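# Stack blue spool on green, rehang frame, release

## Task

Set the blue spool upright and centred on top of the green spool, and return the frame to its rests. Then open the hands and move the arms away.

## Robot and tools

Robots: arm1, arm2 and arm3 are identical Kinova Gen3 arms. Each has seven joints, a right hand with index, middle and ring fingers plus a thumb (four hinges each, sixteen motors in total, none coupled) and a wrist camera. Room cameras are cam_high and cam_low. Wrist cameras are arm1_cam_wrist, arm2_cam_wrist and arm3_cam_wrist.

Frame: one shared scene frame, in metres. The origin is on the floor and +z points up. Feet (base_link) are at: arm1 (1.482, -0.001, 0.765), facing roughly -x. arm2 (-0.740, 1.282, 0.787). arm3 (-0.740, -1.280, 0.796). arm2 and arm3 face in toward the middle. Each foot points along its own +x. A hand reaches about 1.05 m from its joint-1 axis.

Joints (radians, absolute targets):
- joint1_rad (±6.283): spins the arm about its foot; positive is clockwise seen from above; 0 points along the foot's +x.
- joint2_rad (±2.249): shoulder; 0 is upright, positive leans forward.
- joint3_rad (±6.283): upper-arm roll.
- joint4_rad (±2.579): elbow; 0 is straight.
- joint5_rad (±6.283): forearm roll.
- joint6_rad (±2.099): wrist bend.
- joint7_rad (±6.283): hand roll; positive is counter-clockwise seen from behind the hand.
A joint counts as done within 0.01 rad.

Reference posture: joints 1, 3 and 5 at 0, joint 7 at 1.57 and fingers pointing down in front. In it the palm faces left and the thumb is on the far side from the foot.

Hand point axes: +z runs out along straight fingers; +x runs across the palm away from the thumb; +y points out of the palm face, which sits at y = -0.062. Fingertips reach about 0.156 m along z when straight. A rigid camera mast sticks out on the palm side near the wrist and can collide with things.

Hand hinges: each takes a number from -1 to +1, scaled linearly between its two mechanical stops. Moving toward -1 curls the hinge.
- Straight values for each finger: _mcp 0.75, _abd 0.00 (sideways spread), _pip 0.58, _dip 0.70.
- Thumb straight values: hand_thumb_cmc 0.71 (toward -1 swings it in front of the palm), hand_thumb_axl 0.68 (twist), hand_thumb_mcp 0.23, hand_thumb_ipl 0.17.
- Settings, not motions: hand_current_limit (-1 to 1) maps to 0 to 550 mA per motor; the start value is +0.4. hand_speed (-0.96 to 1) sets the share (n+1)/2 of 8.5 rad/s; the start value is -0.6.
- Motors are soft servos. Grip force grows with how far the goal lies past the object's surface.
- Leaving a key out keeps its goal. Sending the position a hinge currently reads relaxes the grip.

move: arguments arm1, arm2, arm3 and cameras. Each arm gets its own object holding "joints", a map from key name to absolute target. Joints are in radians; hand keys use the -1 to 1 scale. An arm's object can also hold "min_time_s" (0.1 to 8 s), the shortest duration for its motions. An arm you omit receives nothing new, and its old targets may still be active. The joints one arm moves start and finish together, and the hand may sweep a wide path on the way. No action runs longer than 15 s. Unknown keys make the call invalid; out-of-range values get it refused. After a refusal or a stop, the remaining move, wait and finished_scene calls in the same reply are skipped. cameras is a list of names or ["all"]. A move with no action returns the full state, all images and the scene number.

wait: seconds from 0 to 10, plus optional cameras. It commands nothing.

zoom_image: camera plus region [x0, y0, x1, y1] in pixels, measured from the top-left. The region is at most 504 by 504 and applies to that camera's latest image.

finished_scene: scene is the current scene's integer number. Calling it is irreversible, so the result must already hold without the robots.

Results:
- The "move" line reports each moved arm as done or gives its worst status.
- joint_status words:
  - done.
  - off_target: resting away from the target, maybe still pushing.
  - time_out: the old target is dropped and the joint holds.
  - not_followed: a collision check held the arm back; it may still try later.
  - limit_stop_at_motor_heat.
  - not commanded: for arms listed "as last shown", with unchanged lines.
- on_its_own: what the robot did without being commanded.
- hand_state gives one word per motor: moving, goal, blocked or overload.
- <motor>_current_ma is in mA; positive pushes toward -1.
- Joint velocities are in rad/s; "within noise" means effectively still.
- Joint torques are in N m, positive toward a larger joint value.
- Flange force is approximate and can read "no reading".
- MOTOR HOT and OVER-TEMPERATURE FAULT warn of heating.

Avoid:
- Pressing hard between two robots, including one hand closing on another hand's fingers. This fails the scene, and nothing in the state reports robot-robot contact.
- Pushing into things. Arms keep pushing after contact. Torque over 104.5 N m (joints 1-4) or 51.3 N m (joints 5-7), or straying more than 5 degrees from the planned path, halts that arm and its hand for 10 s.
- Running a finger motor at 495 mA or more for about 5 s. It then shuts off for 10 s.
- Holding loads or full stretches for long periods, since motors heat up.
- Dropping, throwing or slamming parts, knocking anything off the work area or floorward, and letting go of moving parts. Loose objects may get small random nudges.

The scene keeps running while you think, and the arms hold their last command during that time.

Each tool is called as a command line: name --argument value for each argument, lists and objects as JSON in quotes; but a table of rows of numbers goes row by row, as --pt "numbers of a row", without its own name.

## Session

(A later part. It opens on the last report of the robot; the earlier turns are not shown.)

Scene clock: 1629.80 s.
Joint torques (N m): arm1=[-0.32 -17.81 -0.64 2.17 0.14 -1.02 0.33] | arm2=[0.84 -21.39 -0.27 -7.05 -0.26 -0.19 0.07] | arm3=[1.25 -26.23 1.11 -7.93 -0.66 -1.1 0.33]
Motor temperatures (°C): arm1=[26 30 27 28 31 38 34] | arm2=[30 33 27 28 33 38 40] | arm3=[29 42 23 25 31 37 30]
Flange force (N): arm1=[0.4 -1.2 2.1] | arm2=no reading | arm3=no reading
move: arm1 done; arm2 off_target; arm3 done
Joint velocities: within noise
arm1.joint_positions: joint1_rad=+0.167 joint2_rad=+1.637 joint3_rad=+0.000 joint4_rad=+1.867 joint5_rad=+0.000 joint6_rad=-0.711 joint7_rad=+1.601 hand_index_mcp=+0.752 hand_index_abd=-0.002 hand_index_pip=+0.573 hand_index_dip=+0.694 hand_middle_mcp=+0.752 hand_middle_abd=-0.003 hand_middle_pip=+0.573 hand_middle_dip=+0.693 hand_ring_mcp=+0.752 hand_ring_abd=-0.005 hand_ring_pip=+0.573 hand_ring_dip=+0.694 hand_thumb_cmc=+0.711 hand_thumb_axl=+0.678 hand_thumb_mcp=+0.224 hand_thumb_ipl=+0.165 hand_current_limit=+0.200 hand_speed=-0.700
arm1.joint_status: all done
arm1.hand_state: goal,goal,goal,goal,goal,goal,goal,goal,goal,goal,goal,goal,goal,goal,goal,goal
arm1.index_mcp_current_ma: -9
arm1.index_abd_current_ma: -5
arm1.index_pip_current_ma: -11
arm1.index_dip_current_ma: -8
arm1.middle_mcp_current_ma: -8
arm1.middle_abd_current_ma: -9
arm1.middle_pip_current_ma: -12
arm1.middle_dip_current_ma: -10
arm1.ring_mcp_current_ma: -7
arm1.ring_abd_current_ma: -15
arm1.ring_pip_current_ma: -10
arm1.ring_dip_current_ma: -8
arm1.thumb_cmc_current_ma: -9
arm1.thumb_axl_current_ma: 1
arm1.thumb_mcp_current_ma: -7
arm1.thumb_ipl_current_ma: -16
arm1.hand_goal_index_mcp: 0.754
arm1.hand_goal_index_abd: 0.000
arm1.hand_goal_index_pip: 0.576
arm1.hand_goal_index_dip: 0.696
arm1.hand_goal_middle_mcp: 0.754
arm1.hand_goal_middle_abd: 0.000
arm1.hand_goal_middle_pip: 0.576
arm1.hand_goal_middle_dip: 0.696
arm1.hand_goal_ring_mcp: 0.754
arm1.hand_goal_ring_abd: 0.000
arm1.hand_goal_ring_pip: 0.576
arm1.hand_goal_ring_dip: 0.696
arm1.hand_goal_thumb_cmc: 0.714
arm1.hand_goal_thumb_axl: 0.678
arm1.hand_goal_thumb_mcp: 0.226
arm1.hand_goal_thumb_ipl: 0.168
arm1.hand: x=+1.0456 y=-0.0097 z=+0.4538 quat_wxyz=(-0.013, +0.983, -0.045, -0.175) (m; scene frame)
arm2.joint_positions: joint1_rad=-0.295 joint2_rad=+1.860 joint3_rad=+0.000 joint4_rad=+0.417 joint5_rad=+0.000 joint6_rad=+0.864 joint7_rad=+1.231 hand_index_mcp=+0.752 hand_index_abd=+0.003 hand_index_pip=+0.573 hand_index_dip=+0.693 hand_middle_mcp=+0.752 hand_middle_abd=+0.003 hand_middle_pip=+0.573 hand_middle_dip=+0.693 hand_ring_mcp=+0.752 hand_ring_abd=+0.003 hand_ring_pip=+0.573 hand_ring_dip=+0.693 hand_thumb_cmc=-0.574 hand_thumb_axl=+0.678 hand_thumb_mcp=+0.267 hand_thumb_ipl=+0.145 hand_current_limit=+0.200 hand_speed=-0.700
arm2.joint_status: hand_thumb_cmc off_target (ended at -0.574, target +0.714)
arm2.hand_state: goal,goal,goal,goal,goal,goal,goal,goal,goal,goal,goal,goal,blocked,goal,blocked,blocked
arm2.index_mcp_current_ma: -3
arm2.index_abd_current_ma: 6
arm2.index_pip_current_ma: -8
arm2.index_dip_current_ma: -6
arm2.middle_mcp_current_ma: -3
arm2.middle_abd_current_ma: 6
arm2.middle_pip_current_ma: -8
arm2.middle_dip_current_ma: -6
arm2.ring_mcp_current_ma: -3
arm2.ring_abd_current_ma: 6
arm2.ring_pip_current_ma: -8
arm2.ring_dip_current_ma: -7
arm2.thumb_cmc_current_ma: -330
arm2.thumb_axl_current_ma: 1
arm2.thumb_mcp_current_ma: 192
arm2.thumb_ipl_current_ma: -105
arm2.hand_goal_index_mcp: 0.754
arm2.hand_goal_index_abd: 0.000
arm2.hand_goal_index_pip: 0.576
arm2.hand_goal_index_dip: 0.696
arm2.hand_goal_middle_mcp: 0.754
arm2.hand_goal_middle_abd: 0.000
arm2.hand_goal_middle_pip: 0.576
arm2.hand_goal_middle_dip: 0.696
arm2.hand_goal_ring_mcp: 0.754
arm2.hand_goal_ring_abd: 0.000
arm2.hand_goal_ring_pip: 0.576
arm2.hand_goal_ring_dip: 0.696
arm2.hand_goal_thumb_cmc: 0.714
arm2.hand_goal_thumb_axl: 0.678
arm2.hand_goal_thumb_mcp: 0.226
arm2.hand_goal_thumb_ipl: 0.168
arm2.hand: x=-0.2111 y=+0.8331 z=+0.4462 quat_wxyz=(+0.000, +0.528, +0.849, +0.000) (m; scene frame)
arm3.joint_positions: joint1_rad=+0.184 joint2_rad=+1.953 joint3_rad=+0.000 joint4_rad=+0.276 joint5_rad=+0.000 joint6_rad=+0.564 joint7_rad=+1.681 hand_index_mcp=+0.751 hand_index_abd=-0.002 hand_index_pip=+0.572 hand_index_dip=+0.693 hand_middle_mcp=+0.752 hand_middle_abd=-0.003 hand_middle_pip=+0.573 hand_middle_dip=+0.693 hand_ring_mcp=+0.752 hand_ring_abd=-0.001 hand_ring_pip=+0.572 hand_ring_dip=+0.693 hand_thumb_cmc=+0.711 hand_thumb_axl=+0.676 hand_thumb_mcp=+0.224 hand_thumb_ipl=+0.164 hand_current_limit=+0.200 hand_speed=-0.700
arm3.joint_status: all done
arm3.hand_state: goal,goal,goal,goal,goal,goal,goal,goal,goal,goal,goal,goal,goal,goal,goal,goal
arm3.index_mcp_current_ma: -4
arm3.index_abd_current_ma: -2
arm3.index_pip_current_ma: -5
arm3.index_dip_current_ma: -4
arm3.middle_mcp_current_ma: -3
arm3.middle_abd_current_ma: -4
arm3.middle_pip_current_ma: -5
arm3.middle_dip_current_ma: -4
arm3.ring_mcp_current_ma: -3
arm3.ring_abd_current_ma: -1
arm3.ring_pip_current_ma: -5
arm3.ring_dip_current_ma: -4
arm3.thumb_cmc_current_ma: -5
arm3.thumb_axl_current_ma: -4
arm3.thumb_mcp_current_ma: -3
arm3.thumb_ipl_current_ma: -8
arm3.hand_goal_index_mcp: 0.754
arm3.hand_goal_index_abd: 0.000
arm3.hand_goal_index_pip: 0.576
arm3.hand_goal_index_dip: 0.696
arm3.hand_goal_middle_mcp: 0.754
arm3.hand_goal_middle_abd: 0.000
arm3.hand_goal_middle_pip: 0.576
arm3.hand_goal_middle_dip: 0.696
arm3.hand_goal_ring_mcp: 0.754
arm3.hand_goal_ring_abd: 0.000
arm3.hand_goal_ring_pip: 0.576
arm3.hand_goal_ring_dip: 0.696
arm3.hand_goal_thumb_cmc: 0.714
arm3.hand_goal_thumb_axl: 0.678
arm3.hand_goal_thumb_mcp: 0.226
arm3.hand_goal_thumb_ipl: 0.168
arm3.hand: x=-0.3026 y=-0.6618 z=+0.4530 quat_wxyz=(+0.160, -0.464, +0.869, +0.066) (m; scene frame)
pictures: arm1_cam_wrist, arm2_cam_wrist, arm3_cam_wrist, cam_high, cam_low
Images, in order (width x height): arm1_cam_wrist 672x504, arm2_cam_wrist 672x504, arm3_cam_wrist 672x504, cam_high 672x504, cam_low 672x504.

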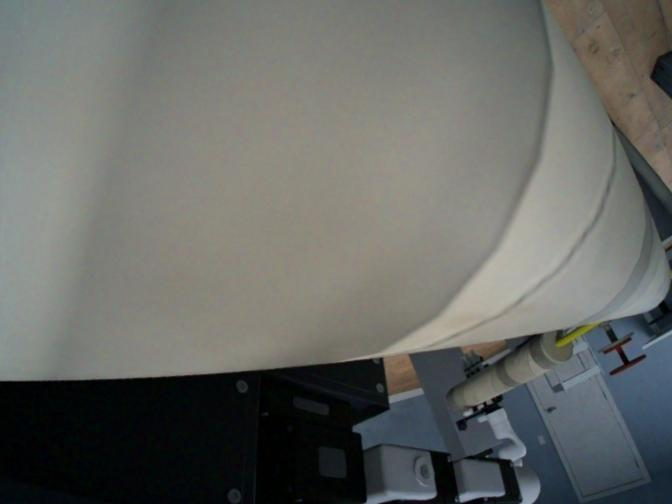

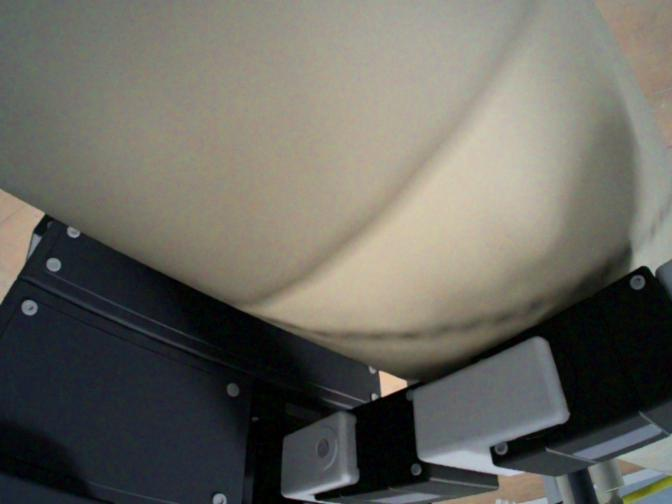

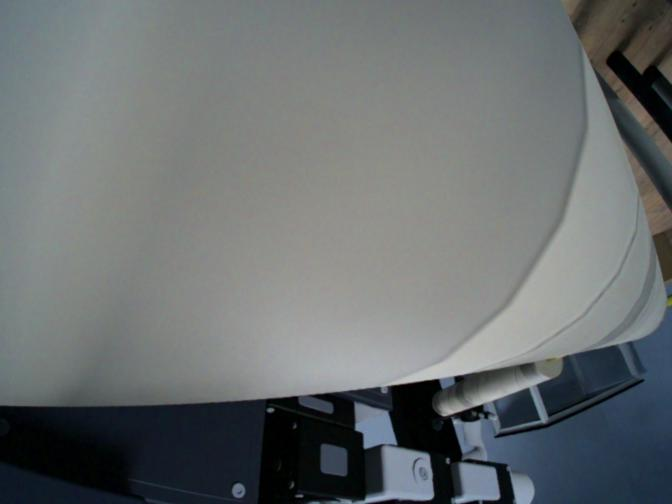

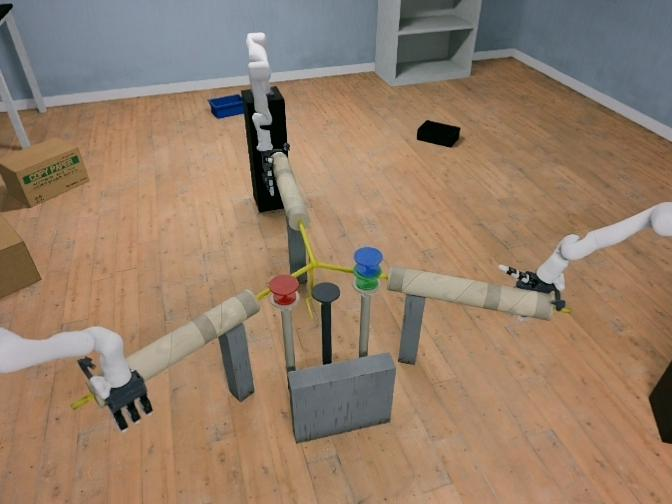

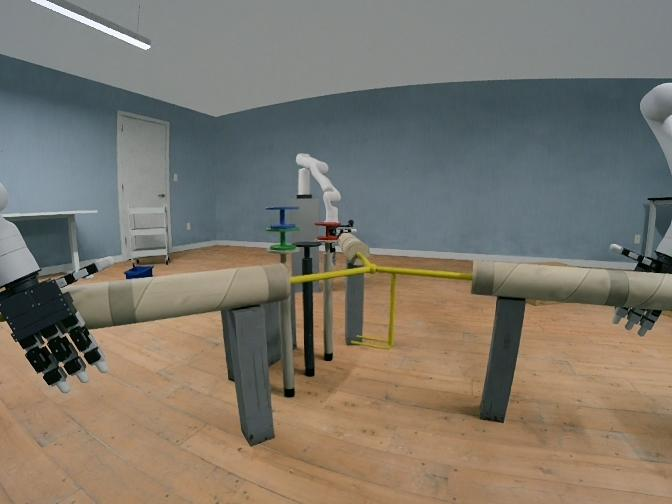

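move --arm2 '{"joints":{"hand_thumb_cmc":-0.571,"hand_thumb_mcp":0.32}}'

move --arm2 '{"joints":{"joint2_rad":1.8033,"joint4_rad":0.5034,"joint6_rad":0.8350},"min_time_s":2}'

move --arm2 '{"joints":{"hand_thumb_cmc":0.714,"hand_thumb_mcp":0.226}}' --cameras '["arm2_cam_wrist","cam_high","cam_low"]'

Scene clock: 1649.77 s.
Joint torques (N m): arm1=[-0.23 -17.76 -0.65 2.17 0.12 -1.04 0.33] | arm2=[0.98 -24.8 -0.52 -7.85 -0.44 0.1 0.24] | arm3=[1.28 -26.18 1.14 -7.85 -0.66 -1.13 0.3]
Motor temperatures (°C): arm1=[26 30 27 28 31 38 34] | arm2=[30 32 27 28 33 37 40] | arm3=[29 42 23 25 31 37 30]
Flange force (N): arm1=[0.3 -1.0 2.0] | arm2=no reading | arm3=no reading
move: arm2 done
Joint velocities: within noise
arm1: as last shown
arm2.joint_positions: joint1_rad=-0.295 joint2_rad=+1.860 joint3_rad=+0.000 joint4_rad=+0.417 joint5_rad=+0.000 joint6_rad=+0.864 joint7_rad=+1.231 hand_index_mcp=+0.752 hand_index_abd=+0.003 hand_index_pip=+0.573 hand_index_dip=+0.693 hand_middle_mcp=+0.752 hand_middle_abd=+0.003 hand_middle_pip=+0.573 hand_middle_dip=+0.693 hand_ring_mcp=+0.752 hand_ring_abd=+0.003 hand_ring_pip=+0.573 hand_ring_dip=+0.693 hand_thumb_cmc=-0.572 hand_thumb_axl=+0.678 hand_thumb_mcp=+0.311 hand_thumb_ipl=+0.164 hand_current_limit=+0.200 hand_speed=-0.700
arm2.joint_status: all done
arm2.hand_state: goal,goal,goal,goal,goal,goal,goal,goal,goal,goal,goal,goal,goal,goal,goal,goal
arm2.index_mcp_current_ma: -3
arm2.index_abd_current_ma: 6
arm2.index_pip_current_ma: -8
arm2.index_dip_current_ma: -6
arm2.middle_mcp_current_ma: -3
arm2.middle_abd_current_ma: 6
arm2.middle_pip_current_ma: -8
arm2.middle_dip_current_ma: -6
arm2.ring_mcp_current_ma: -3
arm2.ring_abd_current_ma: 6
arm2.ring_pip_current_ma: -8
arm2.ring_dip_current_ma: -7
arm2.thumb_cmc_current_ma: -6
arm2.thumb_axl_current_ma: 1
arm2.thumb_mcp_current_ma: -34
arm2.thumb_ipl_current_ma: -14
arm2.hand_goal_index_mcp: 0.754
arm2.hand_goal_index_abd: 0.000
arm2.hand_goal_index_pip: 0.576
arm2.hand_goal_index_dip: 0.696
arm2.hand_goal_middle_mcp: 0.754
arm2.hand_goal_middle_abd: 0.000
arm2.hand_goal_middle_pip: 0.576
arm2.hand_goal_middle_dip: 0.696
arm2.hand_goal_ring_mcp: 0.754
arm2.hand_goal_ring_abd: 0.000
arm2.hand_goal_ring_pip: 0.576
arm2.hand_goal_ring_dip: 0.696
arm2.hand_goal_thumb_cmc: -0.570
arm2.hand_goal_thumb_axl: 0.678
arm2.hand_goal_thumb_mcp: 0.320
arm2.hand_goal_thumb_ipl: 0.168
arm2.hand: x=-0.2111 y=+0.8331 z=+0.4462 quat_wxyz=(+0.000, +0.528, +0.849, +0.000) (m; scene frame)
arm3.joint_positions: joint1_rad=+0.184 joint2_rad=+1.953 joint3_rad=+0.000 joint4_rad=+0.276 joint5_rad=+0.000 joint6_rad=+0.564 joint7_rad=+1.681 hand_index_mcp=+0.751 hand_index_abd=-0.002 hand_index_pip=+0.572 hand_index_dip=+0.693 hand_middle_mcp=+0.752 hand_middle_abd=-0.003 hand_middle_pip=+0.573 hand_middle_dip=+0.693 hand_ring_mcp=+0.752 hand_ring_abd=-0.001 hand_ring_pip=+0.572 hand_ring_dip=+0.693 hand_thumb_cmc=+0.711 hand_thumb_axl=+0.676 hand_thumb_mcp=+0.224 hand_thumb_ipl=+0.164 hand_current_limit=+0.200 hand_speed=-0.700
arm3.joint_status: not commanded
arm3.hand_state: goal,goal,goal,goal,goal,goal,goal,goal,goal,goal,goal,goal,goal,goal,goal,goal
arm3.index_mcp_current_ma: -4
arm3.index_abd_current_ma: -2
arm3.index_pip_current_ma: -5
arm3.index_dip_current_ma: -4
arm3.middle_mcp_current_ma: -3
arm3.middle_abd_current_ma: -4
arm3.middle_pip_current_ma: -5
arm3.middle_dip_current_ma: -4
arm3.ring_mcp_current_ma: -3
arm3.ring_abd_current_ma: -1
arm3.ring_pip_current_ma: -5
arm3.ring_dip_current_ma: -4
arm3.thumb_cmc_current_ma: -5
arm3.thumb_axl_current_ma: -4
arm3.thumb_mcp_current_ma: -3
arm3.thumb_ipl_current_ma: -8
arm3.hand_goal_index_mcp: 0.754
arm3.hand_goal_index_abd: 0.000
arm3.hand_goal_index_pip: 0.576
arm3.hand_goal_index_dip: 0.696
arm3.hand_goal_middle_mcp: 0.754
arm3.hand_goal_middle_abd: 0.000
arm3.hand_goal_middle_pip: 0.576
arm3.hand_goal_middle_dip: 0.696
arm3.hand_goal_ring_mcp: 0.754
arm3.hand_goal_ring_abd: 0.000
arm3.hand_goal_ring_pip: 0.576
arm3.hand_goal_ring_dip: 0.696
arm3.hand_goal_thumb_cmc: 0.714
arm3.hand_goal_thumb_axl: 0.678
arm3.hand_goal_thumb_mcp: 0.226
arm3.hand_goal_thumb_ipl: 0.168
arm3.hand: x=-0.3026 y=-0.6618 z=+0.4530 quat_wxyz=(+0.160, -0.464, +0.869, +0.066) (m; scene frame)
pictures: none

Scene clock: 1652.07 s.
Joint torques (N m): arm1=[-0.26 -17.81 -0.69 2.15 0.13 -1.06 0.31] | arm2=[1 -24.91 -0.54 -7.66 -0.49 0.14 0.23] | arm3=[1.22 -26.18 1.19 -7.88 -0.69 -1.14 0.32]
Motor temperatures (°C): arm1=[26 30 27 28 31 38 34] | arm2=[30 33 27 28 33 37 40] | arm3=[29 42 23 25 31 37 30]
Flange force (N): arm1=[0.3 -1.1 2.1] | arm2=no reading | arm3=no reading
move: arm2 done
Joint velocities: within noise
arm1: as last shown
arm2.joint_positions: joint1_rad=-0.295 joint2_rad=+1.803 joint3_rad=+0.000 joint4_rad=+0.503 joint5_rad=+0.000 joint6_rad=+0.835 joint7_rad=+1.231 hand_index_mcp=+0.752 hand_index_abd=+0.003 hand_index_pip=+0.573 hand_index_dip=+0.693 hand_middle_mcp=+0.752 hand_middle_abd=+0.003 hand_middle_pip=+0.573 hand_middle_dip=+0.693 hand_ring_mcp=+0.752 hand_ring_abd=+0.003 hand_ring_pip=+0.573 hand_ring_dip=+0.693 hand_thumb_cmc=-0.572 hand_thumb_axl=+0.678 hand_thumb_mcp=+0.311 hand_thumb_ipl=+0.164 hand_current_limit=+0.200 hand_speed=-0.700
arm2.joint_status: all done
arm2.hand_state: goal,goal,goal,goal,goal,goal,goal,goal,goal,goal,goal,goal,goal,goal,goal,goal
arm2.index_mcp_current_ma: -3
arm2.index_abd_current_ma: 6
arm2.index_pip_current_ma: -8
arm2.index_dip_current_ma: -6
arm2.middle_mcp_current_ma: -3
arm2.middle_abd_current_ma: 6
arm2.middle_pip_current_ma: -8
arm2.middle_dip_current_ma: -6
arm2.ring_mcp_current_ma: -3
arm2.ring_abd_current_ma: 6
arm2.ring_pip_current_ma: -8
arm2.ring_dip_current_ma: -7
arm2.thumb_cmc_current_ma: -5
arm2.thumb_axl_current_ma: 1
arm2.thumb_mcp_current_ma: -34
arm2.thumb_ipl_current_ma: -14
arm2.hand_goal_index_mcp: 0.754
arm2.hand_goal_index_abd: 0.000
arm2.hand_goal_index_pip: 0.576
arm2.hand_goal_index_dip: 0.696
arm2.hand_goal_middle_mcp: 0.754
arm2.hand_goal_middle_abd: 0.000
arm2.hand_goal_middle_pip: 0.576
arm2.hand_goal_middle_dip: 0.696
arm2.hand_goal_ring_mcp: 0.754
arm2.hand_goal_ring_abd: 0.000
arm2.hand_goal_ring_pip: 0.576
arm2.hand_goal_ring_dip: 0.696
arm2.hand_goal_thumb_cmc: -0.570
arm2.hand_goal_thumb_axl: 0.678
arm2.hand_goal_thumb_mcp: 0.320
arm2.hand_goal_thumb_ipl: 0.168
arm2.hand: x=-0.2111 y=+0.8330 z=+0.4623 quat_wxyz=(+0.000, +0.528, +0.849, +0.000) (m; scene frame)
arm3.joint_positions: joint1_rad=+0.184 joint2_rad=+1.953 joint3_rad=+0.000 joint4_rad=+0.276 joint5_rad=+0.000 joint6_rad=+0.564 joint7_rad=+1.681 hand_index_mcp=+0.751 hand_index_abd=-0.002 hand_index_pip=+0.572 hand_index_dip=+0.693 hand_middle_mcp=+0.752 hand_middle_abd=-0.003 hand_middle_pip=+0.573 hand_middle_dip=+0.693 hand_ring_mcp=+0.752 hand_ring_abd=-0.001 hand_ring_pip=+0.572 hand_ring_dip=+0.693 hand_thumb_cmc=+0.711 hand_thumb_axl=+0.676 hand_thumb_mcp=+0.224 hand_thumb_ipl=+0.164 hand_current_limit=+0.200 hand_speed=-0.700
arm3.joint_status: not commanded
arm3.hand_state: goal,goal,goal,goal,goal,goal,goal,goal,goal,goal,goal,goal,goal,goal,goal,goal
arm3.index_mcp_current_ma: -4
arm3.index_abd_current_ma: -2
arm3.index_pip_current_ma: -5
arm3.index_dip_current_ma: -4
arm3.middle_mcp_current_ma: -3
arm3.middle_abd_current_ma: -4
arm3.middle_pip_current_ma: -5
arm3.middle_dip_current_ma: -4
arm3.ring_mcp_current_ma: -3
arm3.ring_abd_current_ma: -1
arm3.ring_pip_current_ma: -5
arm3.ring_dip_current_ma: -4
arm3.thumb_cmc_current_ma: -5
arm3.thumb_axl_current_ma: -4
arm3.thumb_mcp_current_ma: -3
arm3.thumb_ipl_current_ma: -8
arm3.hand_goal_index_mcp: 0.754
arm3.hand_goal_index_abd: 0.000
arm3.hand_goal_index_pip: 0.576
arm3.hand_goal_index_dip: 0.696
arm3.hand_goal_middle_mcp: 0.754
arm3.hand_goal_middle_abd: 0.000
arm3.hand_goal_middle_pip: 0.576
arm3.hand_goal_middle_dip: 0.696
arm3.hand_goal_ring_mcp: 0.754
arm3.hand_goal_ring_abd: 0.000
arm3.hand_goal_ring_pip: 0.576
arm3.hand_goal_ring_dip: 0.696
arm3.hand_goal_thumb_cmc: 0.714
arm3.hand_goal_thumb_axl: 0.678
arm3.hand_goal_thumb_mcp: 0.226
arm3.hand_goal_thumb_ipl: 0.168
arm3.hand: x=-0.3026 y=-0.6618 z=+0.4530 quat_wxyz=(+0.160, -0.464, +0.869, +0.066) (m; scene frame)
pictures: none

Scene clock: 1653.73 s.
Joint torques (N m): arm1=[-0.29 -17.8 -0.63 2.19 0.14 -1.05 0.32] | arm2=[0.94 -24.87 -0.51 -7.65 -0.42 0.14 0.26] | arm3=[1.25 -26.19 1.11 -7.92 -0.67 -1.13 0.34]
Motor temperatures (°C): arm1=[26 30 27 28 31 38 34] | arm2=[30 33 26 28 33 37 40] | arm3=[29 42 23 25 31 37 30]
Flange force (N): arm1=[0.3 -1.1 2.1] | arm2=no reading | arm3=no reading
move: arm2 done
Joint velocities: within noise
arm1: as last shown
arm2.joint_positions: joint1_rad=-0.295 joint2_rad=+1.803 joint3_rad=+0.000 joint4_rad=+0.503 joint5_rad=+0.000 joint6_rad=+0.835 joint7_rad=+1.231 hand_index_mcp=+0.752 hand_index_abd=+0.003 hand_index_pip=+0.573 hand_index_dip=+0.693 hand_middle_mcp=+0.752 hand_middle_abd=+0.003 hand_middle_pip=+0.573 hand_middle_dip=+0.693 hand_ring_mcp=+0.752 hand_ring_abd=+0.003 hand_ring_pip=+0.573 hand_ring_dip=+0.693 hand_thumb_cmc=+0.712 hand_thumb_axl=+0.678 hand_thumb_mcp=+0.224 hand_thumb_ipl=+0.164 hand_current_limit=+0.200 hand_speed=-0.700
arm2.joint_status: all done
arm2.hand_state: goal,goal,goal,goal,goal,goal,goal,goal,goal,goal,goal,goal,goal,goal,goal,goal
arm2.index_mcp_current_ma: -3
arm2.index_abd_current_ma: 6
arm2.index_pip_current_ma: -8
arm2.index_dip_current_ma: -6
arm2.middle_mcp_current_ma: -3
arm2.middle_abd_current_ma: 6
arm2.middle_pip_current_ma: -8
arm2.middle_dip_current_ma: -6
arm2.ring_mcp_current_ma: -3
arm2.ring_abd_current_ma: 6
arm2.ring_pip_current_ma: -8
arm2.ring_dip_current_ma: -7
arm2.thumb_cmc_current_ma: -5
arm2.thumb_axl_current_ma: 1
arm2.thumb_mcp_current_ma: -6
arm2.thumb_ipl_current_ma: -13
arm2.hand_goal_index_mcp: 0.754
arm2.hand_goal_index_abd: 0.000
arm2.hand_goal_index_pip: 0.576
arm2.hand_goal_index_dip: 0.696
arm2.hand_goal_middle_mcp: 0.754
arm2.hand_goal_middle_abd: 0.000
arm2.hand_goal_middle_pip: 0.576
arm2.hand_goal_middle_dip: 0.696
arm2.hand_goal_ring_mcp: 0.754
arm2.hand_goal_ring_abd: 0.000
arm2.hand_goal_ring_pip: 0.576
arm2.hand_goal_ring_dip: 0.696
arm2.hand_goal_thumb_cmc: 0.714
arm2.hand_goal_thumb_axl: 0.678
arm2.hand_goal_thumb_mcp: 0.226
arm2.hand_goal_thumb_ipl: 0.168
arm2.hand: x=-0.2111 y=+0.8330 z=+0.4623 quat_wxyz=(+0.000, +0.528, +0.849, +0.000) (m; scene frame)
arm3.joint_positions: joint1_rad=+0.184 joint2_rad=+1.953 joint3_rad=+0.000 joint4_rad=+0.276 joint5_rad=+0.000 joint6_rad=+0.564 joint7_rad=+1.681 hand_index_mcp=+0.751 hand_index_abd=-0.002 hand_index_pip=+0.572 hand_index_dip=+0.693 hand_middle_mcp=+0.752 hand_middle_abd=-0.003 hand_middle_pip=+0.573 hand_middle_dip=+0.693 hand_ring_mcp=+0.752 hand_ring_abd=-0.001 hand_ring_pip=+0.572 hand_ring_dip=+0.693 hand_thumb_cmc=+0.711 hand_thumb_axl=+0.676 hand_thumb_mcp=+0.224 hand_thumb_ipl=+0.164 hand_current_limit=+0.200 hand_speed=-0.700
arm3.joint_status: not commanded
arm3.hand_state: goal,goal,goal,goal,goal,goal,goal,goal,goal,goal,goal,goal,goal,goal,goal,goal
arm3.index_mcp_current_ma: -4
arm3.index_abd_current_ma: -2
arm3.index_pip_current_ma: -5
arm3.index_dip_current_ma: -4
arm3.middle_mcp_current_ma: -3
arm3.middle_abd_current_ma: -4
arm3.middle_pip_current_ma: -5
arm3.middle_dip_current_ma: -4
arm3.ring_mcp_current_ma: -3
arm3.ring_abd_current_ma: -1
arm3.ring_pip_current_ma: -5
arm3.ring_dip_current_ma: -4
arm3.thumb_cmc_current_ma: -5
arm3.thumb_axl_current_ma: -4
arm3.thumb_mcp_current_ma: -3
arm3.thumb_ipl_current_ma: -8
arm3.hand_goal_index_mcp: 0.754
arm3.hand_goal_index_abd: 0.000
arm3.hand_goal_index_pip: 0.576
arm3.hand_goal_index_dip: 0.696
arm3.hand_goal_middle_mcp: 0.754
arm3.hand_goal_middle_abd: 0.000
arm3.hand_goal_middle_pip: 0.576
arm3.hand_goal_middle_dip: 0.696
arm3.hand_goal_ring_mcp: 0.754
arm3.hand_goal_ring_abd: 0.000
arm3.hand_goal_ring_pip: 0.576
arm3.hand_goal_ring_dip: 0.696
arm3.hand_goal_thumb_cmc: 0.714
arm3.hand_goal_thumb_axl: 0.678
arm3.hand_goal_thumb_mcp: 0.226
arm3.hand_goal_thumb_ipl: 0.168
arm3.hand: x=-0.3026 y=-0.6618 z=+0.4530 quat_wxyz=(+0.160, -0.464, +0.869, +0.066) (m; scene frame)
pictures: arm2_cam_wrist, cam_high, cam_low
Images, in order (width x height): arm2_cam_wrist 672x504, cam_high 672x504, cam_low 672x504.

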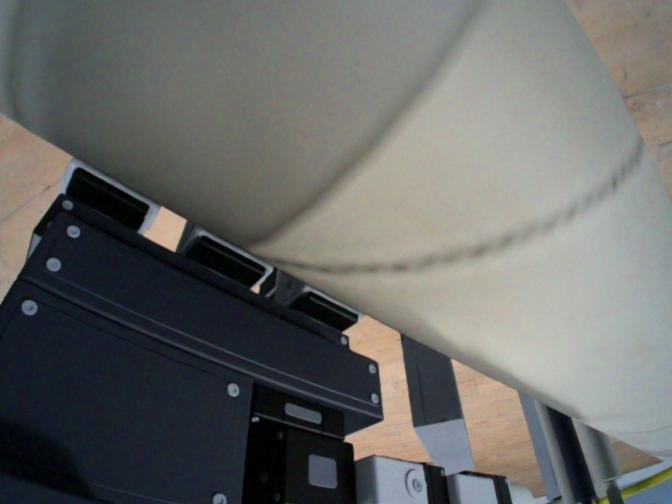

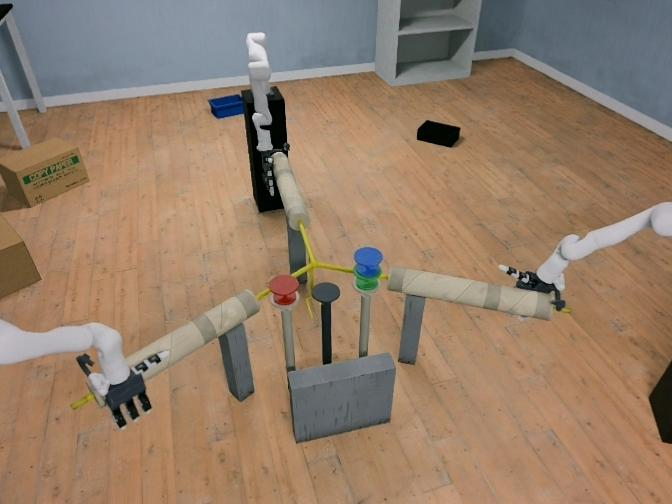

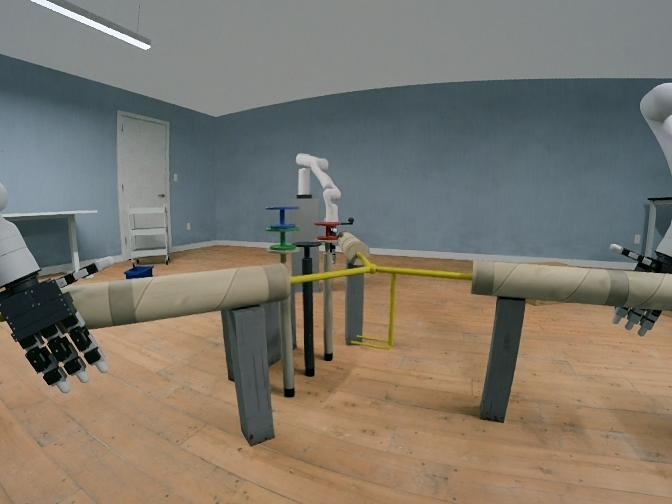

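move --arm1 '{"joints":{"joint2_rad":1.5808,"joint4_rad":1.9273,"joint6_rad":-0.7156},"min_time_s":2}' --arm3 '{"joints":{"joint2_rad":1.8249,"joint4_rad":0.4857,"joint6_rad":0.4819},"min_time_s":2}' --cameras '["cam_high","cam_low"]'

move --arm1 '{"joints":{"joint1_rad":0.346,"joint2_rad":1.4959,"joint4_rad":1.9520,"joint6_rad":-0.6554,"joint7_rad":1.780},"min_time_s":3}' --arm2 '{"joints":{"joint1_rad":-0.1883,"joint2_rad":1.6493,"joint4_rad":0.7802,"joint6_rad":0.7121,"joint7_rad":1.3373},"min_time_s":3}' --arm3 '{"joints":{"joint1_rad":0.2764,"joint2_rad":1.8158,"joint4_rad":0.4374,"joint6_rad":0.5393,"joint7_rad":1.774},"min_time_s":3}' --cameras '["all"]'

Scene clock: 1704.80 s.
Joint torques (N m): arm1=[-0.33 -17.77 -0.61 2.18 0.15 -1.06 0.33] | arm2=[0.98 -24.91 -0.41 -7.68 -0.39 0.14 0.21] | arm3=[1.19 -26.52 1.15 -7.53 -0.68 -1.18 0.34]
Motor temperatures (°C): arm1=[26 30 27 28 31 38 34] | arm2=[30 34 26 28 33 37 40] | arm3=[29 42 23 25 31 37 30]
Flange force (N): arm1=[0.3 -1.1 2.0] | arm2=no reading | arm3=no reading
move: arm1 done; arm3 done
Joint velocities: within noise
arm1.joint_positions: joint1_rad=+0.167 joint2_rad=+1.581 joint3_rad=+0.000 joint4_rad=+1.927 joint5_rad=+0.000 joint6_rad=-0.716 joint7_rad=+1.601 hand_index_mcp=+0.752 hand_index_abd=-0.002 hand_index_pip=+0.573 hand_index_dip=+0.694 hand_middle_mcp=+0.752 hand_middle_abd=-0.003 hand_middle_pip=+0.573 hand_middle_dip=+0.693 hand_ring_mcp=+0.752 hand_ring_abd=-0.005 hand_ring_pip=+0.573 hand_ring_dip=+0.694 hand_thumb_cmc=+0.711 hand_thumb_axl=+0.678 hand_thumb_mcp=+0.224 hand_thumb_ipl=+0.165 hand_current_limit=+0.200 hand_speed=-0.700
arm1.joint_status: all done
arm1.hand_state: goal,goal,goal,goal,goal,goal,goal,goal,goal,goal,goal,goal,goal,goal,goal,goal
arm1.index_mcp_current_ma: -9
arm1.index_abd_current_ma: -5
arm1.index_pip_current_ma: -11
arm1.index_dip_current_ma: -8
arm1.middle_mcp_current_ma: -8
arm1.middle_abd_current_ma: -9
arm1.middle_pip_current_ma: -12
arm1.middle_dip_current_ma: -10
arm1.ring_mcp_current_ma: -7
arm1.ring_abd_current_ma: -15
arm1.ring_pip_current_ma: -10
arm1.ring_dip_current_ma: -8
arm1.thumb_cmc_current_ma: -9
arm1.thumb_axl_current_ma: 1
arm1.thumb_mcp_current_ma: -8
arm1.thumb_ipl_current_ma: -16
arm1.hand_goal_index_mcp: 0.754
arm1.hand_goal_index_abd: 0.000
arm1.hand_goal_index_pip: 0.576
arm1.hand_goal_index_dip: 0.696
arm1.hand_goal_middle_mcp: 0.754
arm1.hand_goal_middle_abd: 0.000
arm1.hand_goal_middle_pip: 0.576
arm1.hand_goal_middle_dip: 0.696
arm1.hand_goal_ring_mcp: 0.754
arm1.hand_goal_ring_abd: 0.000
arm1.hand_goal_ring_pip: 0.576
arm1.hand_goal_ring_dip: 0.696
arm1.hand_goal_thumb_cmc: 0.714
arm1.hand_goal_thumb_axl: 0.678
arm1.hand_goal_thumb_mcp: 0.226
arm1.hand_goal_thumb_ipl: 0.168
arm1.hand: x=+1.0460 y=-0.0097 z=+0.4778 quat_wxyz=(-0.013, +0.983, -0.045, -0.175) (m; scene frame)
arm2.joint_positions: joint1_rad=-0.295 joint2_rad=+1.803 joint3_rad=+0.000 joint4_rad=+0.503 joint5_rad=+0.000 joint6_rad=+0.835 joint7_rad=+1.231 hand_index_mcp=+0.752 hand_index_abd=+0.003 hand_index_pip=+0.573 hand_index_dip=+0.693 hand_middle_mcp=+0.752 hand_middle_abd=+0.003 hand_middle_pip=+0.573 hand_middle_dip=+0.693 hand_ring_mcp=+0.752 hand_ring_abd=+0.003 hand_ring_pip=+0.573 hand_ring_dip=+0.693 hand_thumb_cmc=+0.712 hand_thumb_axl=+0.678 hand_thumb_mcp=+0.224 hand_thumb_ipl=+0.164 hand_current_limit=+0.200 hand_speed=-0.700
arm2.joint_status: not commanded
arm2.hand_state: goal,goal,goal,goal,goal,goal,goal,goal,goal,goal,goal,goal,goal,goal,goal,goal
arm2.index_mcp_current_ma: -3
arm2.index_abd_current_ma: 6
arm2.index_pip_current_ma: -8
arm2.index_dip_current_ma: -6
arm2.middle_mcp_current_ma: -3
arm2.middle_abd_current_ma: 6
arm2.middle_pip_current_ma: -8
arm2.middle_dip_current_ma: -6
arm2.ring_mcp_current_ma: -3
arm2.ring_abd_current_ma: 6
arm2.ring_pip_current_ma: -8
arm2.ring_dip_current_ma: -7
arm2.thumb_cmc_current_ma: -5
arm2.thumb_axl_current_ma: 1
arm2.thumb_mcp_current_ma: -6
arm2.thumb_ipl_current_ma: -13
arm2.hand_goal_index_mcp: 0.754
arm2.hand_goal_index_abd: 0.000
arm2.hand_goal_index_pip: 0.576
arm2.hand_goal_index_dip: 0.696
arm2.hand_goal_middle_mcp: 0.754
arm2.hand_goal_middle_abd: 0.000
arm2.hand_goal_middle_pip: 0.576
arm2.hand_goal_middle_dip: 0.696
arm2.hand_goal_ring_mcp: 0.754
arm2.hand_goal_ring_abd: 0.000
arm2.hand_goal_ring_pip: 0.576
arm2.hand_goal_ring_dip: 0.696
arm2.hand_goal_thumb_cmc: 0.714
arm2.hand_goal_thumb_axl: 0.678
arm2.hand_goal_thumb_mcp: 0.226
arm2.hand_goal_thumb_ipl: 0.168
arm2.hand: x=-0.2111 y=+0.8330 z=+0.4623 quat_wxyz=(+0.000, +0.528, +0.849, +0.000) (m; scene frame)
arm3.joint_positions: joint1_rad=+0.184 joint2_rad=+1.825 joint3_rad=+0.000 joint4_rad=+0.486 joint5_rad=+0.000 joint6_rad=+0.482 joint7_rad=+1.681 hand_index_mcp=+0.751 hand_index_abd=-0.002 hand_index_pip=+0.572 hand_index_dip=+0.693 hand_middle_mcp=+0.752 hand_middle_abd=-0.003 hand_middle_pip=+0.573 hand_middle_dip=+0.693 hand_ring_mcp=+0.752 hand_ring_abd=-0.001 hand_ring_pip=+0.572 hand_ring_dip=+0.693 hand_thumb_cmc=+0.711 hand_thumb_axl=+0.676 hand_thumb_mcp=+0.224 hand_thumb_ipl=+0.164 hand_current_limit=+0.200 hand_speed=-0.700
arm3.joint_status: all done
arm3.hand_state: goal,goal,goal,goal,goal,goal,goal,goal,goal,goal,goal,goal,goal,goal,goal,goal
arm3.index_mcp_current_ma: -4
arm3.index_abd_current_ma: -2
arm3.index_pip_current_ma: -5
arm3.index_dip_current_ma: -4
arm3.middle_mcp_current_ma: -3
arm3.middle_abd_current_ma: -4
arm3.middle_pip_current_ma: -5
arm3.middle_dip_current_ma: -4
arm3.ring_mcp_current_ma: -3
arm3.ring_abd_current_ma: -1
arm3.ring_pip_current_ma: -5
arm3.ring_dip_current_ma: -4
arm3.thumb_cmc_current_ma: -5
arm3.thumb_axl_current_ma: -4
arm3.thumb_mcp_current_ma: -3
arm3.thumb_ipl_current_ma: -8
arm3.hand_goal_index_mcp: 0.754
arm3.hand_goal_index_abd: 0.000
arm3.hand_goal_index_pip: 0.576
arm3.hand_goal_index_dip: 0.696
arm3.hand_goal_middle_mcp: 0.754
arm3.hand_goal_middle_abd: 0.000
arm3.hand_goal_middle_pip: 0.576
arm3.hand_goal_middle_dip: 0.696
arm3.hand_goal_ring_mcp: 0.754
arm3.hand_goal_ring_abd: 0.000
arm3.hand_goal_ring_pip: 0.576
arm3.hand_goal_ring_dip: 0.696
arm3.hand_goal_thumb_cmc: 0.714
arm3.hand_goal_thumb_axl: 0.678
arm3.hand_goal_thumb_mcp: 0.226
arm3.hand_goal_thumb_ipl: 0.168
arm3.hand: x=-0.3024 y=-0.6617 z=+0.4843 quat_wxyz=(+0.160, -0.464, +0.869, +0.066) (m; scene frame)
pictures: cam_high, cam_low
Images, in order (width x height): cam_high 672x504, cam_low 672x504.

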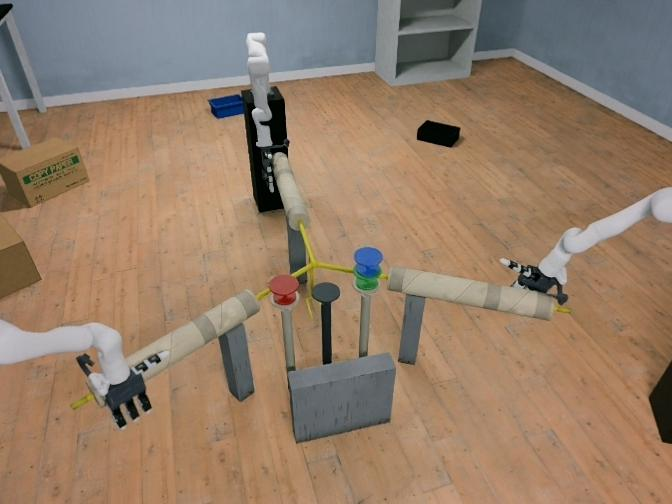

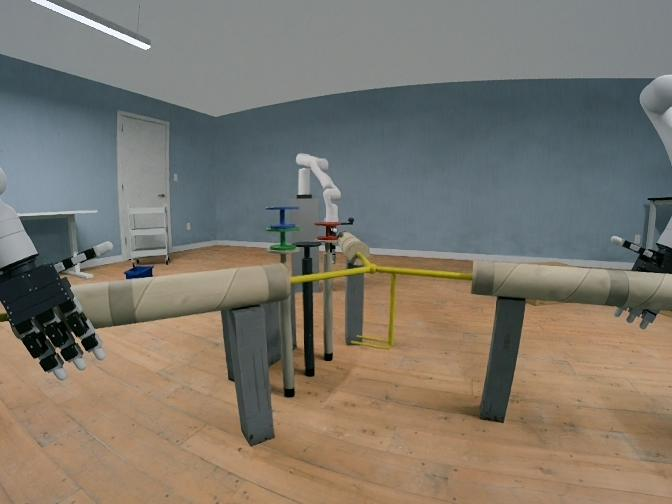

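Scene clock: 1708.13 s.
Joint torques (N m): arm1=[-0.29 -18.21 -0.64 1.76 0.14 -1.05 0.34] | arm2=[0.97 -24.66 -0.43 -6.94 -0.37 0.15 0.25] | arm3=[1.21 -26.82 1.12 -7.81 -0.66 -1.13 0.31]
Motor temperatures (°C): arm1=[26 30 27 28 31 38 34] | arm2=[30 35 26 28 33 37 40] | arm3=[29 42 23 25 31 37 30]
Flange force (N): arm1=[0.3 -0.8 2.1] | arm2=[11.4 -0.2 -5.6] | arm3=no reading
move: arm1 done; arm2 done; arm3 done
Joint velocities: within noise
arm1.joint_positions: joint1_rad=+0.346 joint2_rad=+1.496 joint3_rad=+0.000 joint4_rad=+1.952 joint5_rad=+0.000 joint6_rad=-0.655 joint7_rad=+1.780 hand_index_mcp=+0.752 hand_index_abd=-0.002 hand_index_pip=+0.573 hand_index_dip=+0.694 hand_middle_mcp=+0.752 hand_middle_abd=-0.003 hand_middle_pip=+0.573 hand_middle_dip=+0.693 hand_ring_mcp=+0.752 hand_ring_abd=-0.005 hand_ring_pip=+0.573 hand_ring_dip=+0.694 hand_thumb_cmc=+0.711 hand_thumb_axl=+0.678 hand_thumb_mcp=+0.224 hand_thumb_ipl=+0.165 hand_current_limit=+0.200 hand_speed=-0.700
arm1.joint_status: all done
arm1.hand_state: goal,goal,goal,goal,goal,goal,goal,goal,goal,goal,goal,goal,goal,goal,goal,goal
arm1.index_mcp_current_ma: -9
arm1.index_abd_current_ma: -5
arm1.index_pip_current_ma: -11
arm1.index_dip_current_ma: -8
arm1.middle_mcp_current_ma: -8
arm1.middle_abd_current_ma: -9
arm1.middle_pip_current_ma: -12
arm1.middle_dip_current_ma: -10
arm1.ring_mcp_current_ma: -7
arm1.ring_abd_current_ma: -15
arm1.ring_pip_current_ma: -10
arm1.ring_dip_current_ma: -8
arm1.thumb_cmc_current_ma: -9
arm1.thumb_axl_current_ma: 1
arm1.thumb_mcp_current_ma: -8
arm1.thumb_ipl_current_ma: -16
arm1.hand_goal_index_mcp: 0.754
arm1.hand_goal_index_abd: 0.000
arm1.hand_goal_index_pip: 0.576
arm1.hand_goal_index_dip: 0.696
arm1.hand_goal_middle_mcp: 0.754
arm1.hand_goal_middle_abd: 0.000
arm1.hand_goal_middle_pip: 0.576
arm1.hand_goal_middle_dip: 0.696
arm1.hand_goal_ring_mcp: 0.754
arm1.hand_goal_ring_abd: 0.000
arm1.hand_goal_ring_pip: 0.576
arm1.hand_goal_ring_dip: 0.696
arm1.hand_goal_thumb_cmc: 0.714
arm1.hand_goal_thumb_axl: 0.678
arm1.hand_goal_thumb_mcp: 0.226
arm1.hand_goal_thumb_ipl: 0.168
arm1.hand: x=+1.0490 y=+0.0662 z=+0.5019 quat_wxyz=(-0.043, +0.983, -0.045, -0.170) (m; scene frame)
arm2.joint_positions: joint1_rad=-0.188 joint2_rad=+1.649 joint3_rad=+0.000 joint4_rad=+0.780 joint5_rad=+0.000 joint6_rad=+0.712 joint7_rad=+1.337 hand_index_mcp=+0.752 hand_index_abd=+0.003 hand_index_pip=+0.573 hand_index_dip=+0.693 hand_middle_mcp=+0.752 hand_middle_abd=+0.003 hand_middle_pip=+0.573 hand_middle_dip=+0.693 hand_ring_mcp=+0.752 hand_ring_abd=+0.003 hand_ring_pip=+0.573 hand_ring_dip=+0.693 hand_thumb_cmc=+0.712 hand_thumb_axl=+0.678 hand_thumb_mcp=+0.224 hand_thumb_ipl=+0.164 hand_current_limit=+0.200 hand_speed=-0.700
arm2.joint_status: all done
arm2.hand_state: goal,goal,goal,goal,goal,goal,goal,goal,goal,goal,goal,goal,goal,goal,goal,goal
arm2.index_mcp_current_ma: -3
arm2.index_abd_current_ma: 6
arm2.index_pip_current_ma: -8
arm2.index_dip_current_ma: -6
arm2.middle_mcp_current_ma: -3
arm2.middle_abd_current_ma: 6
arm2.middle_pip_current_ma: -8
arm2.middle_dip_current_ma: -6
arm2.ring_mcp_current_ma: -3
arm2.ring_abd_current_ma: 6
arm2.ring_pip_current_ma: -8
arm2.ring_dip_current_ma: -7
arm2.thumb_cmc_current_ma: -5
arm2.thumb_axl_current_ma: 1
arm2.thumb_mcp_current_ma: -6
arm2.thumb_ipl_current_ma: -13
arm2.hand_goal_index_mcp: 0.754
arm2.hand_goal_index_abd: 0.000
arm2.hand_goal_index_pip: 0.576
arm2.hand_goal_index_dip: 0.696
arm2.hand_goal_middle_mcp: 0.754
arm2.hand_goal_middle_abd: 0.000
arm2.hand_goal_middle_pip: 0.576
arm2.hand_goal_middle_dip: 0.696
arm2.hand_goal_ring_mcp: 0.754
arm2.hand_goal_ring_abd: 0.000
arm2.hand_goal_ring_pip: 0.576
arm2.hand_goal_ring_dip: 0.696
arm2.hand_goal_thumb_cmc: 0.714
arm2.hand_goal_thumb_axl: 0.678
arm2.hand_goal_thumb_mcp: 0.226
arm2.hand_goal_thumb_ipl: 0.168
arm2.hand: x=-0.2742 y=+0.8023 z=+0.4993 quat_wxyz=(+0.000, +0.528, +0.849, +0.000) (m; scene frame)
arm3.joint_positions: joint1_rad=+0.276 joint2_rad=+1.816 joint3_rad=+0.000 joint4_rad=+0.437 joint5_rad=+0.000 joint6_rad=+0.539 joint7_rad=+1.774 hand_index_mcp=+0.751 hand_index_abd=-0.002 hand_index_pip=+0.572 hand_index_dip=+0.693 hand_middle_mcp=+0.752 hand_middle_abd=-0.003 hand_middle_pip=+0.573 hand_middle_dip=+0.693 hand_ring_mcp=+0.752 hand_ring_abd=-0.001 hand_ring_pip=+0.572 hand_ring_dip=+0.693 hand_thumb_cmc=+0.711 hand_thumb_axl=+0.676 hand_thumb_mcp=+0.224 hand_thumb_ipl=+0.164 hand_current_limit=+0.200 hand_speed=-0.700
arm3.joint_status: all done
arm3.hand_state: goal,goal,goal,goal,goal,goal,goal,goal,goal,goal,goal,goal,goal,goal,goal,goal
arm3.index_mcp_current_ma: -4
arm3.index_abd_current_ma: -2
arm3.index_pip_current_ma: -5
arm3.index_dip_current_ma: -4
arm3.middle_mcp_current_ma: -3
arm3.middle_abd_current_ma: -4
arm3.middle_pip_current_ma: -5
arm3.middle_dip_current_ma: -4
arm3.ring_mcp_current_ma: -3
arm3.ring_abd_current_ma: -1
arm3.ring_pip_current_ma: -5
arm3.ring_dip_current_ma: -4
arm3.thumb_cmc_current_ma: -5
arm3.thumb_axl_current_ma: -4
arm3.thumb_mcp_current_ma: -3
arm3.thumb_ipl_current_ma: -8
arm3.hand_goal_index_mcp: 0.754
arm3.hand_goal_index_abd: 0.000
arm3.hand_goal_index_pip: 0.576
arm3.hand_goal_index_dip: 0.696
arm3.hand_goal_middle_mcp: 0.754
arm3.hand_goal_middle_abd: 0.000
arm3.hand_goal_middle_pip: 0.576
arm3.hand_goal_middle_dip: 0.696
arm3.hand_goal_ring_mcp: 0.754
arm3.hand_goal_ring_abd: 0.000
arm3.hand_goal_ring_pip: 0.576
arm3.hand_goal_ring_dip: 0.696
arm3.hand_goal_thumb_cmc: 0.714
arm3.hand_goal_thumb_axl: 0.678
arm3.hand_goal_thumb_mcp: 0.226
arm3.hand_goal_thumb_ipl: 0.168
arm3.hand: x=-0.2441 y=-0.7008 z=+0.4986 quat_wxyz=(+0.165, -0.464, +0.869, +0.051) (m; scene frame)
pictures: arm1_cam_wrist, arm2_cam_wrist, arm3_cam_wrist, cam_high, cam_low
Images, in order (width x height): arm1_cam_wrist 672x504, arm2_cam_wrist 672x504, arm3_cam_wrist 672x504, cam_high 672x504, cam_low 672x504.

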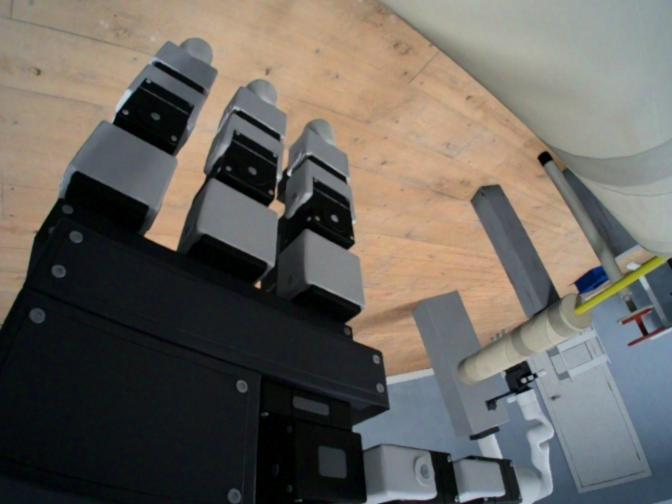

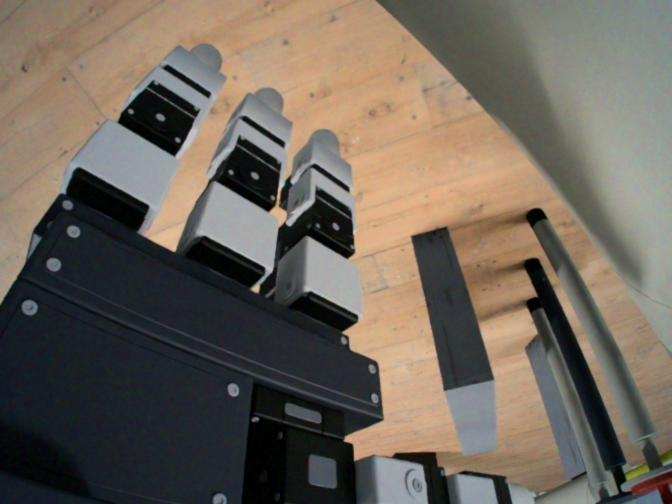

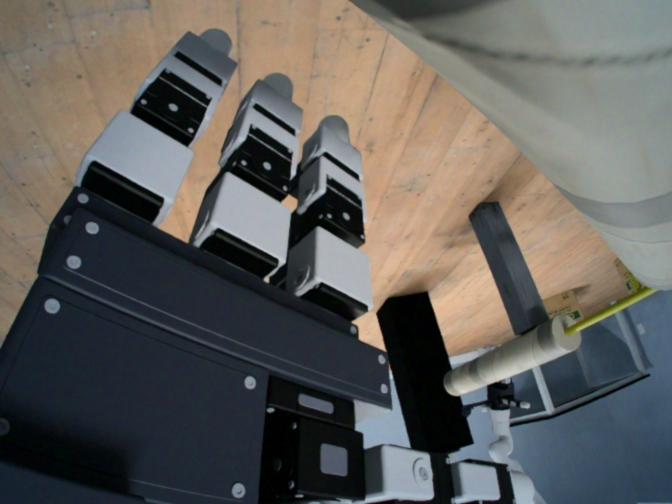

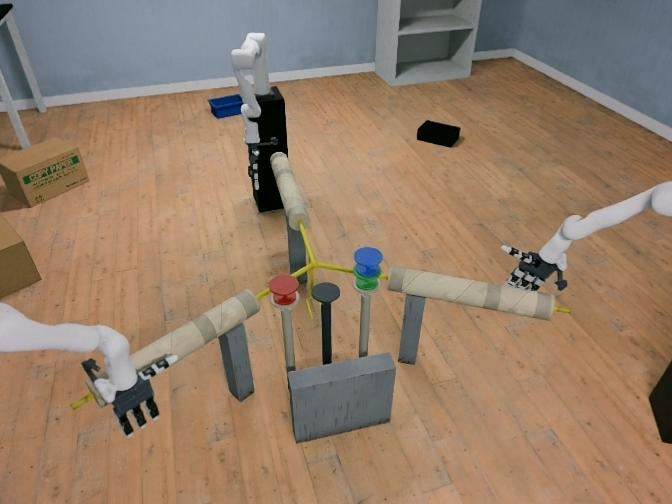

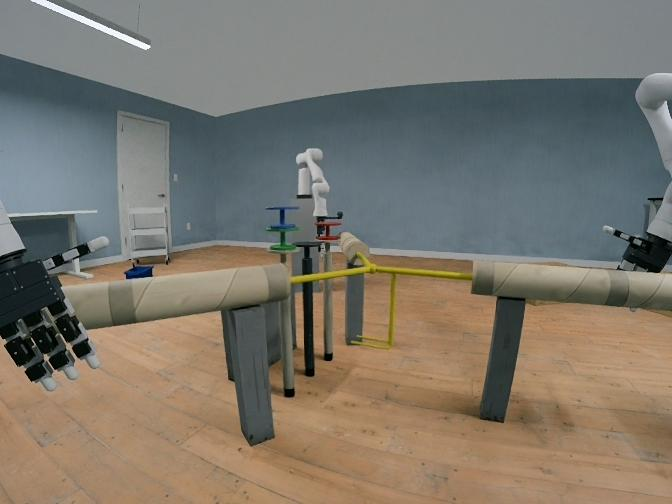

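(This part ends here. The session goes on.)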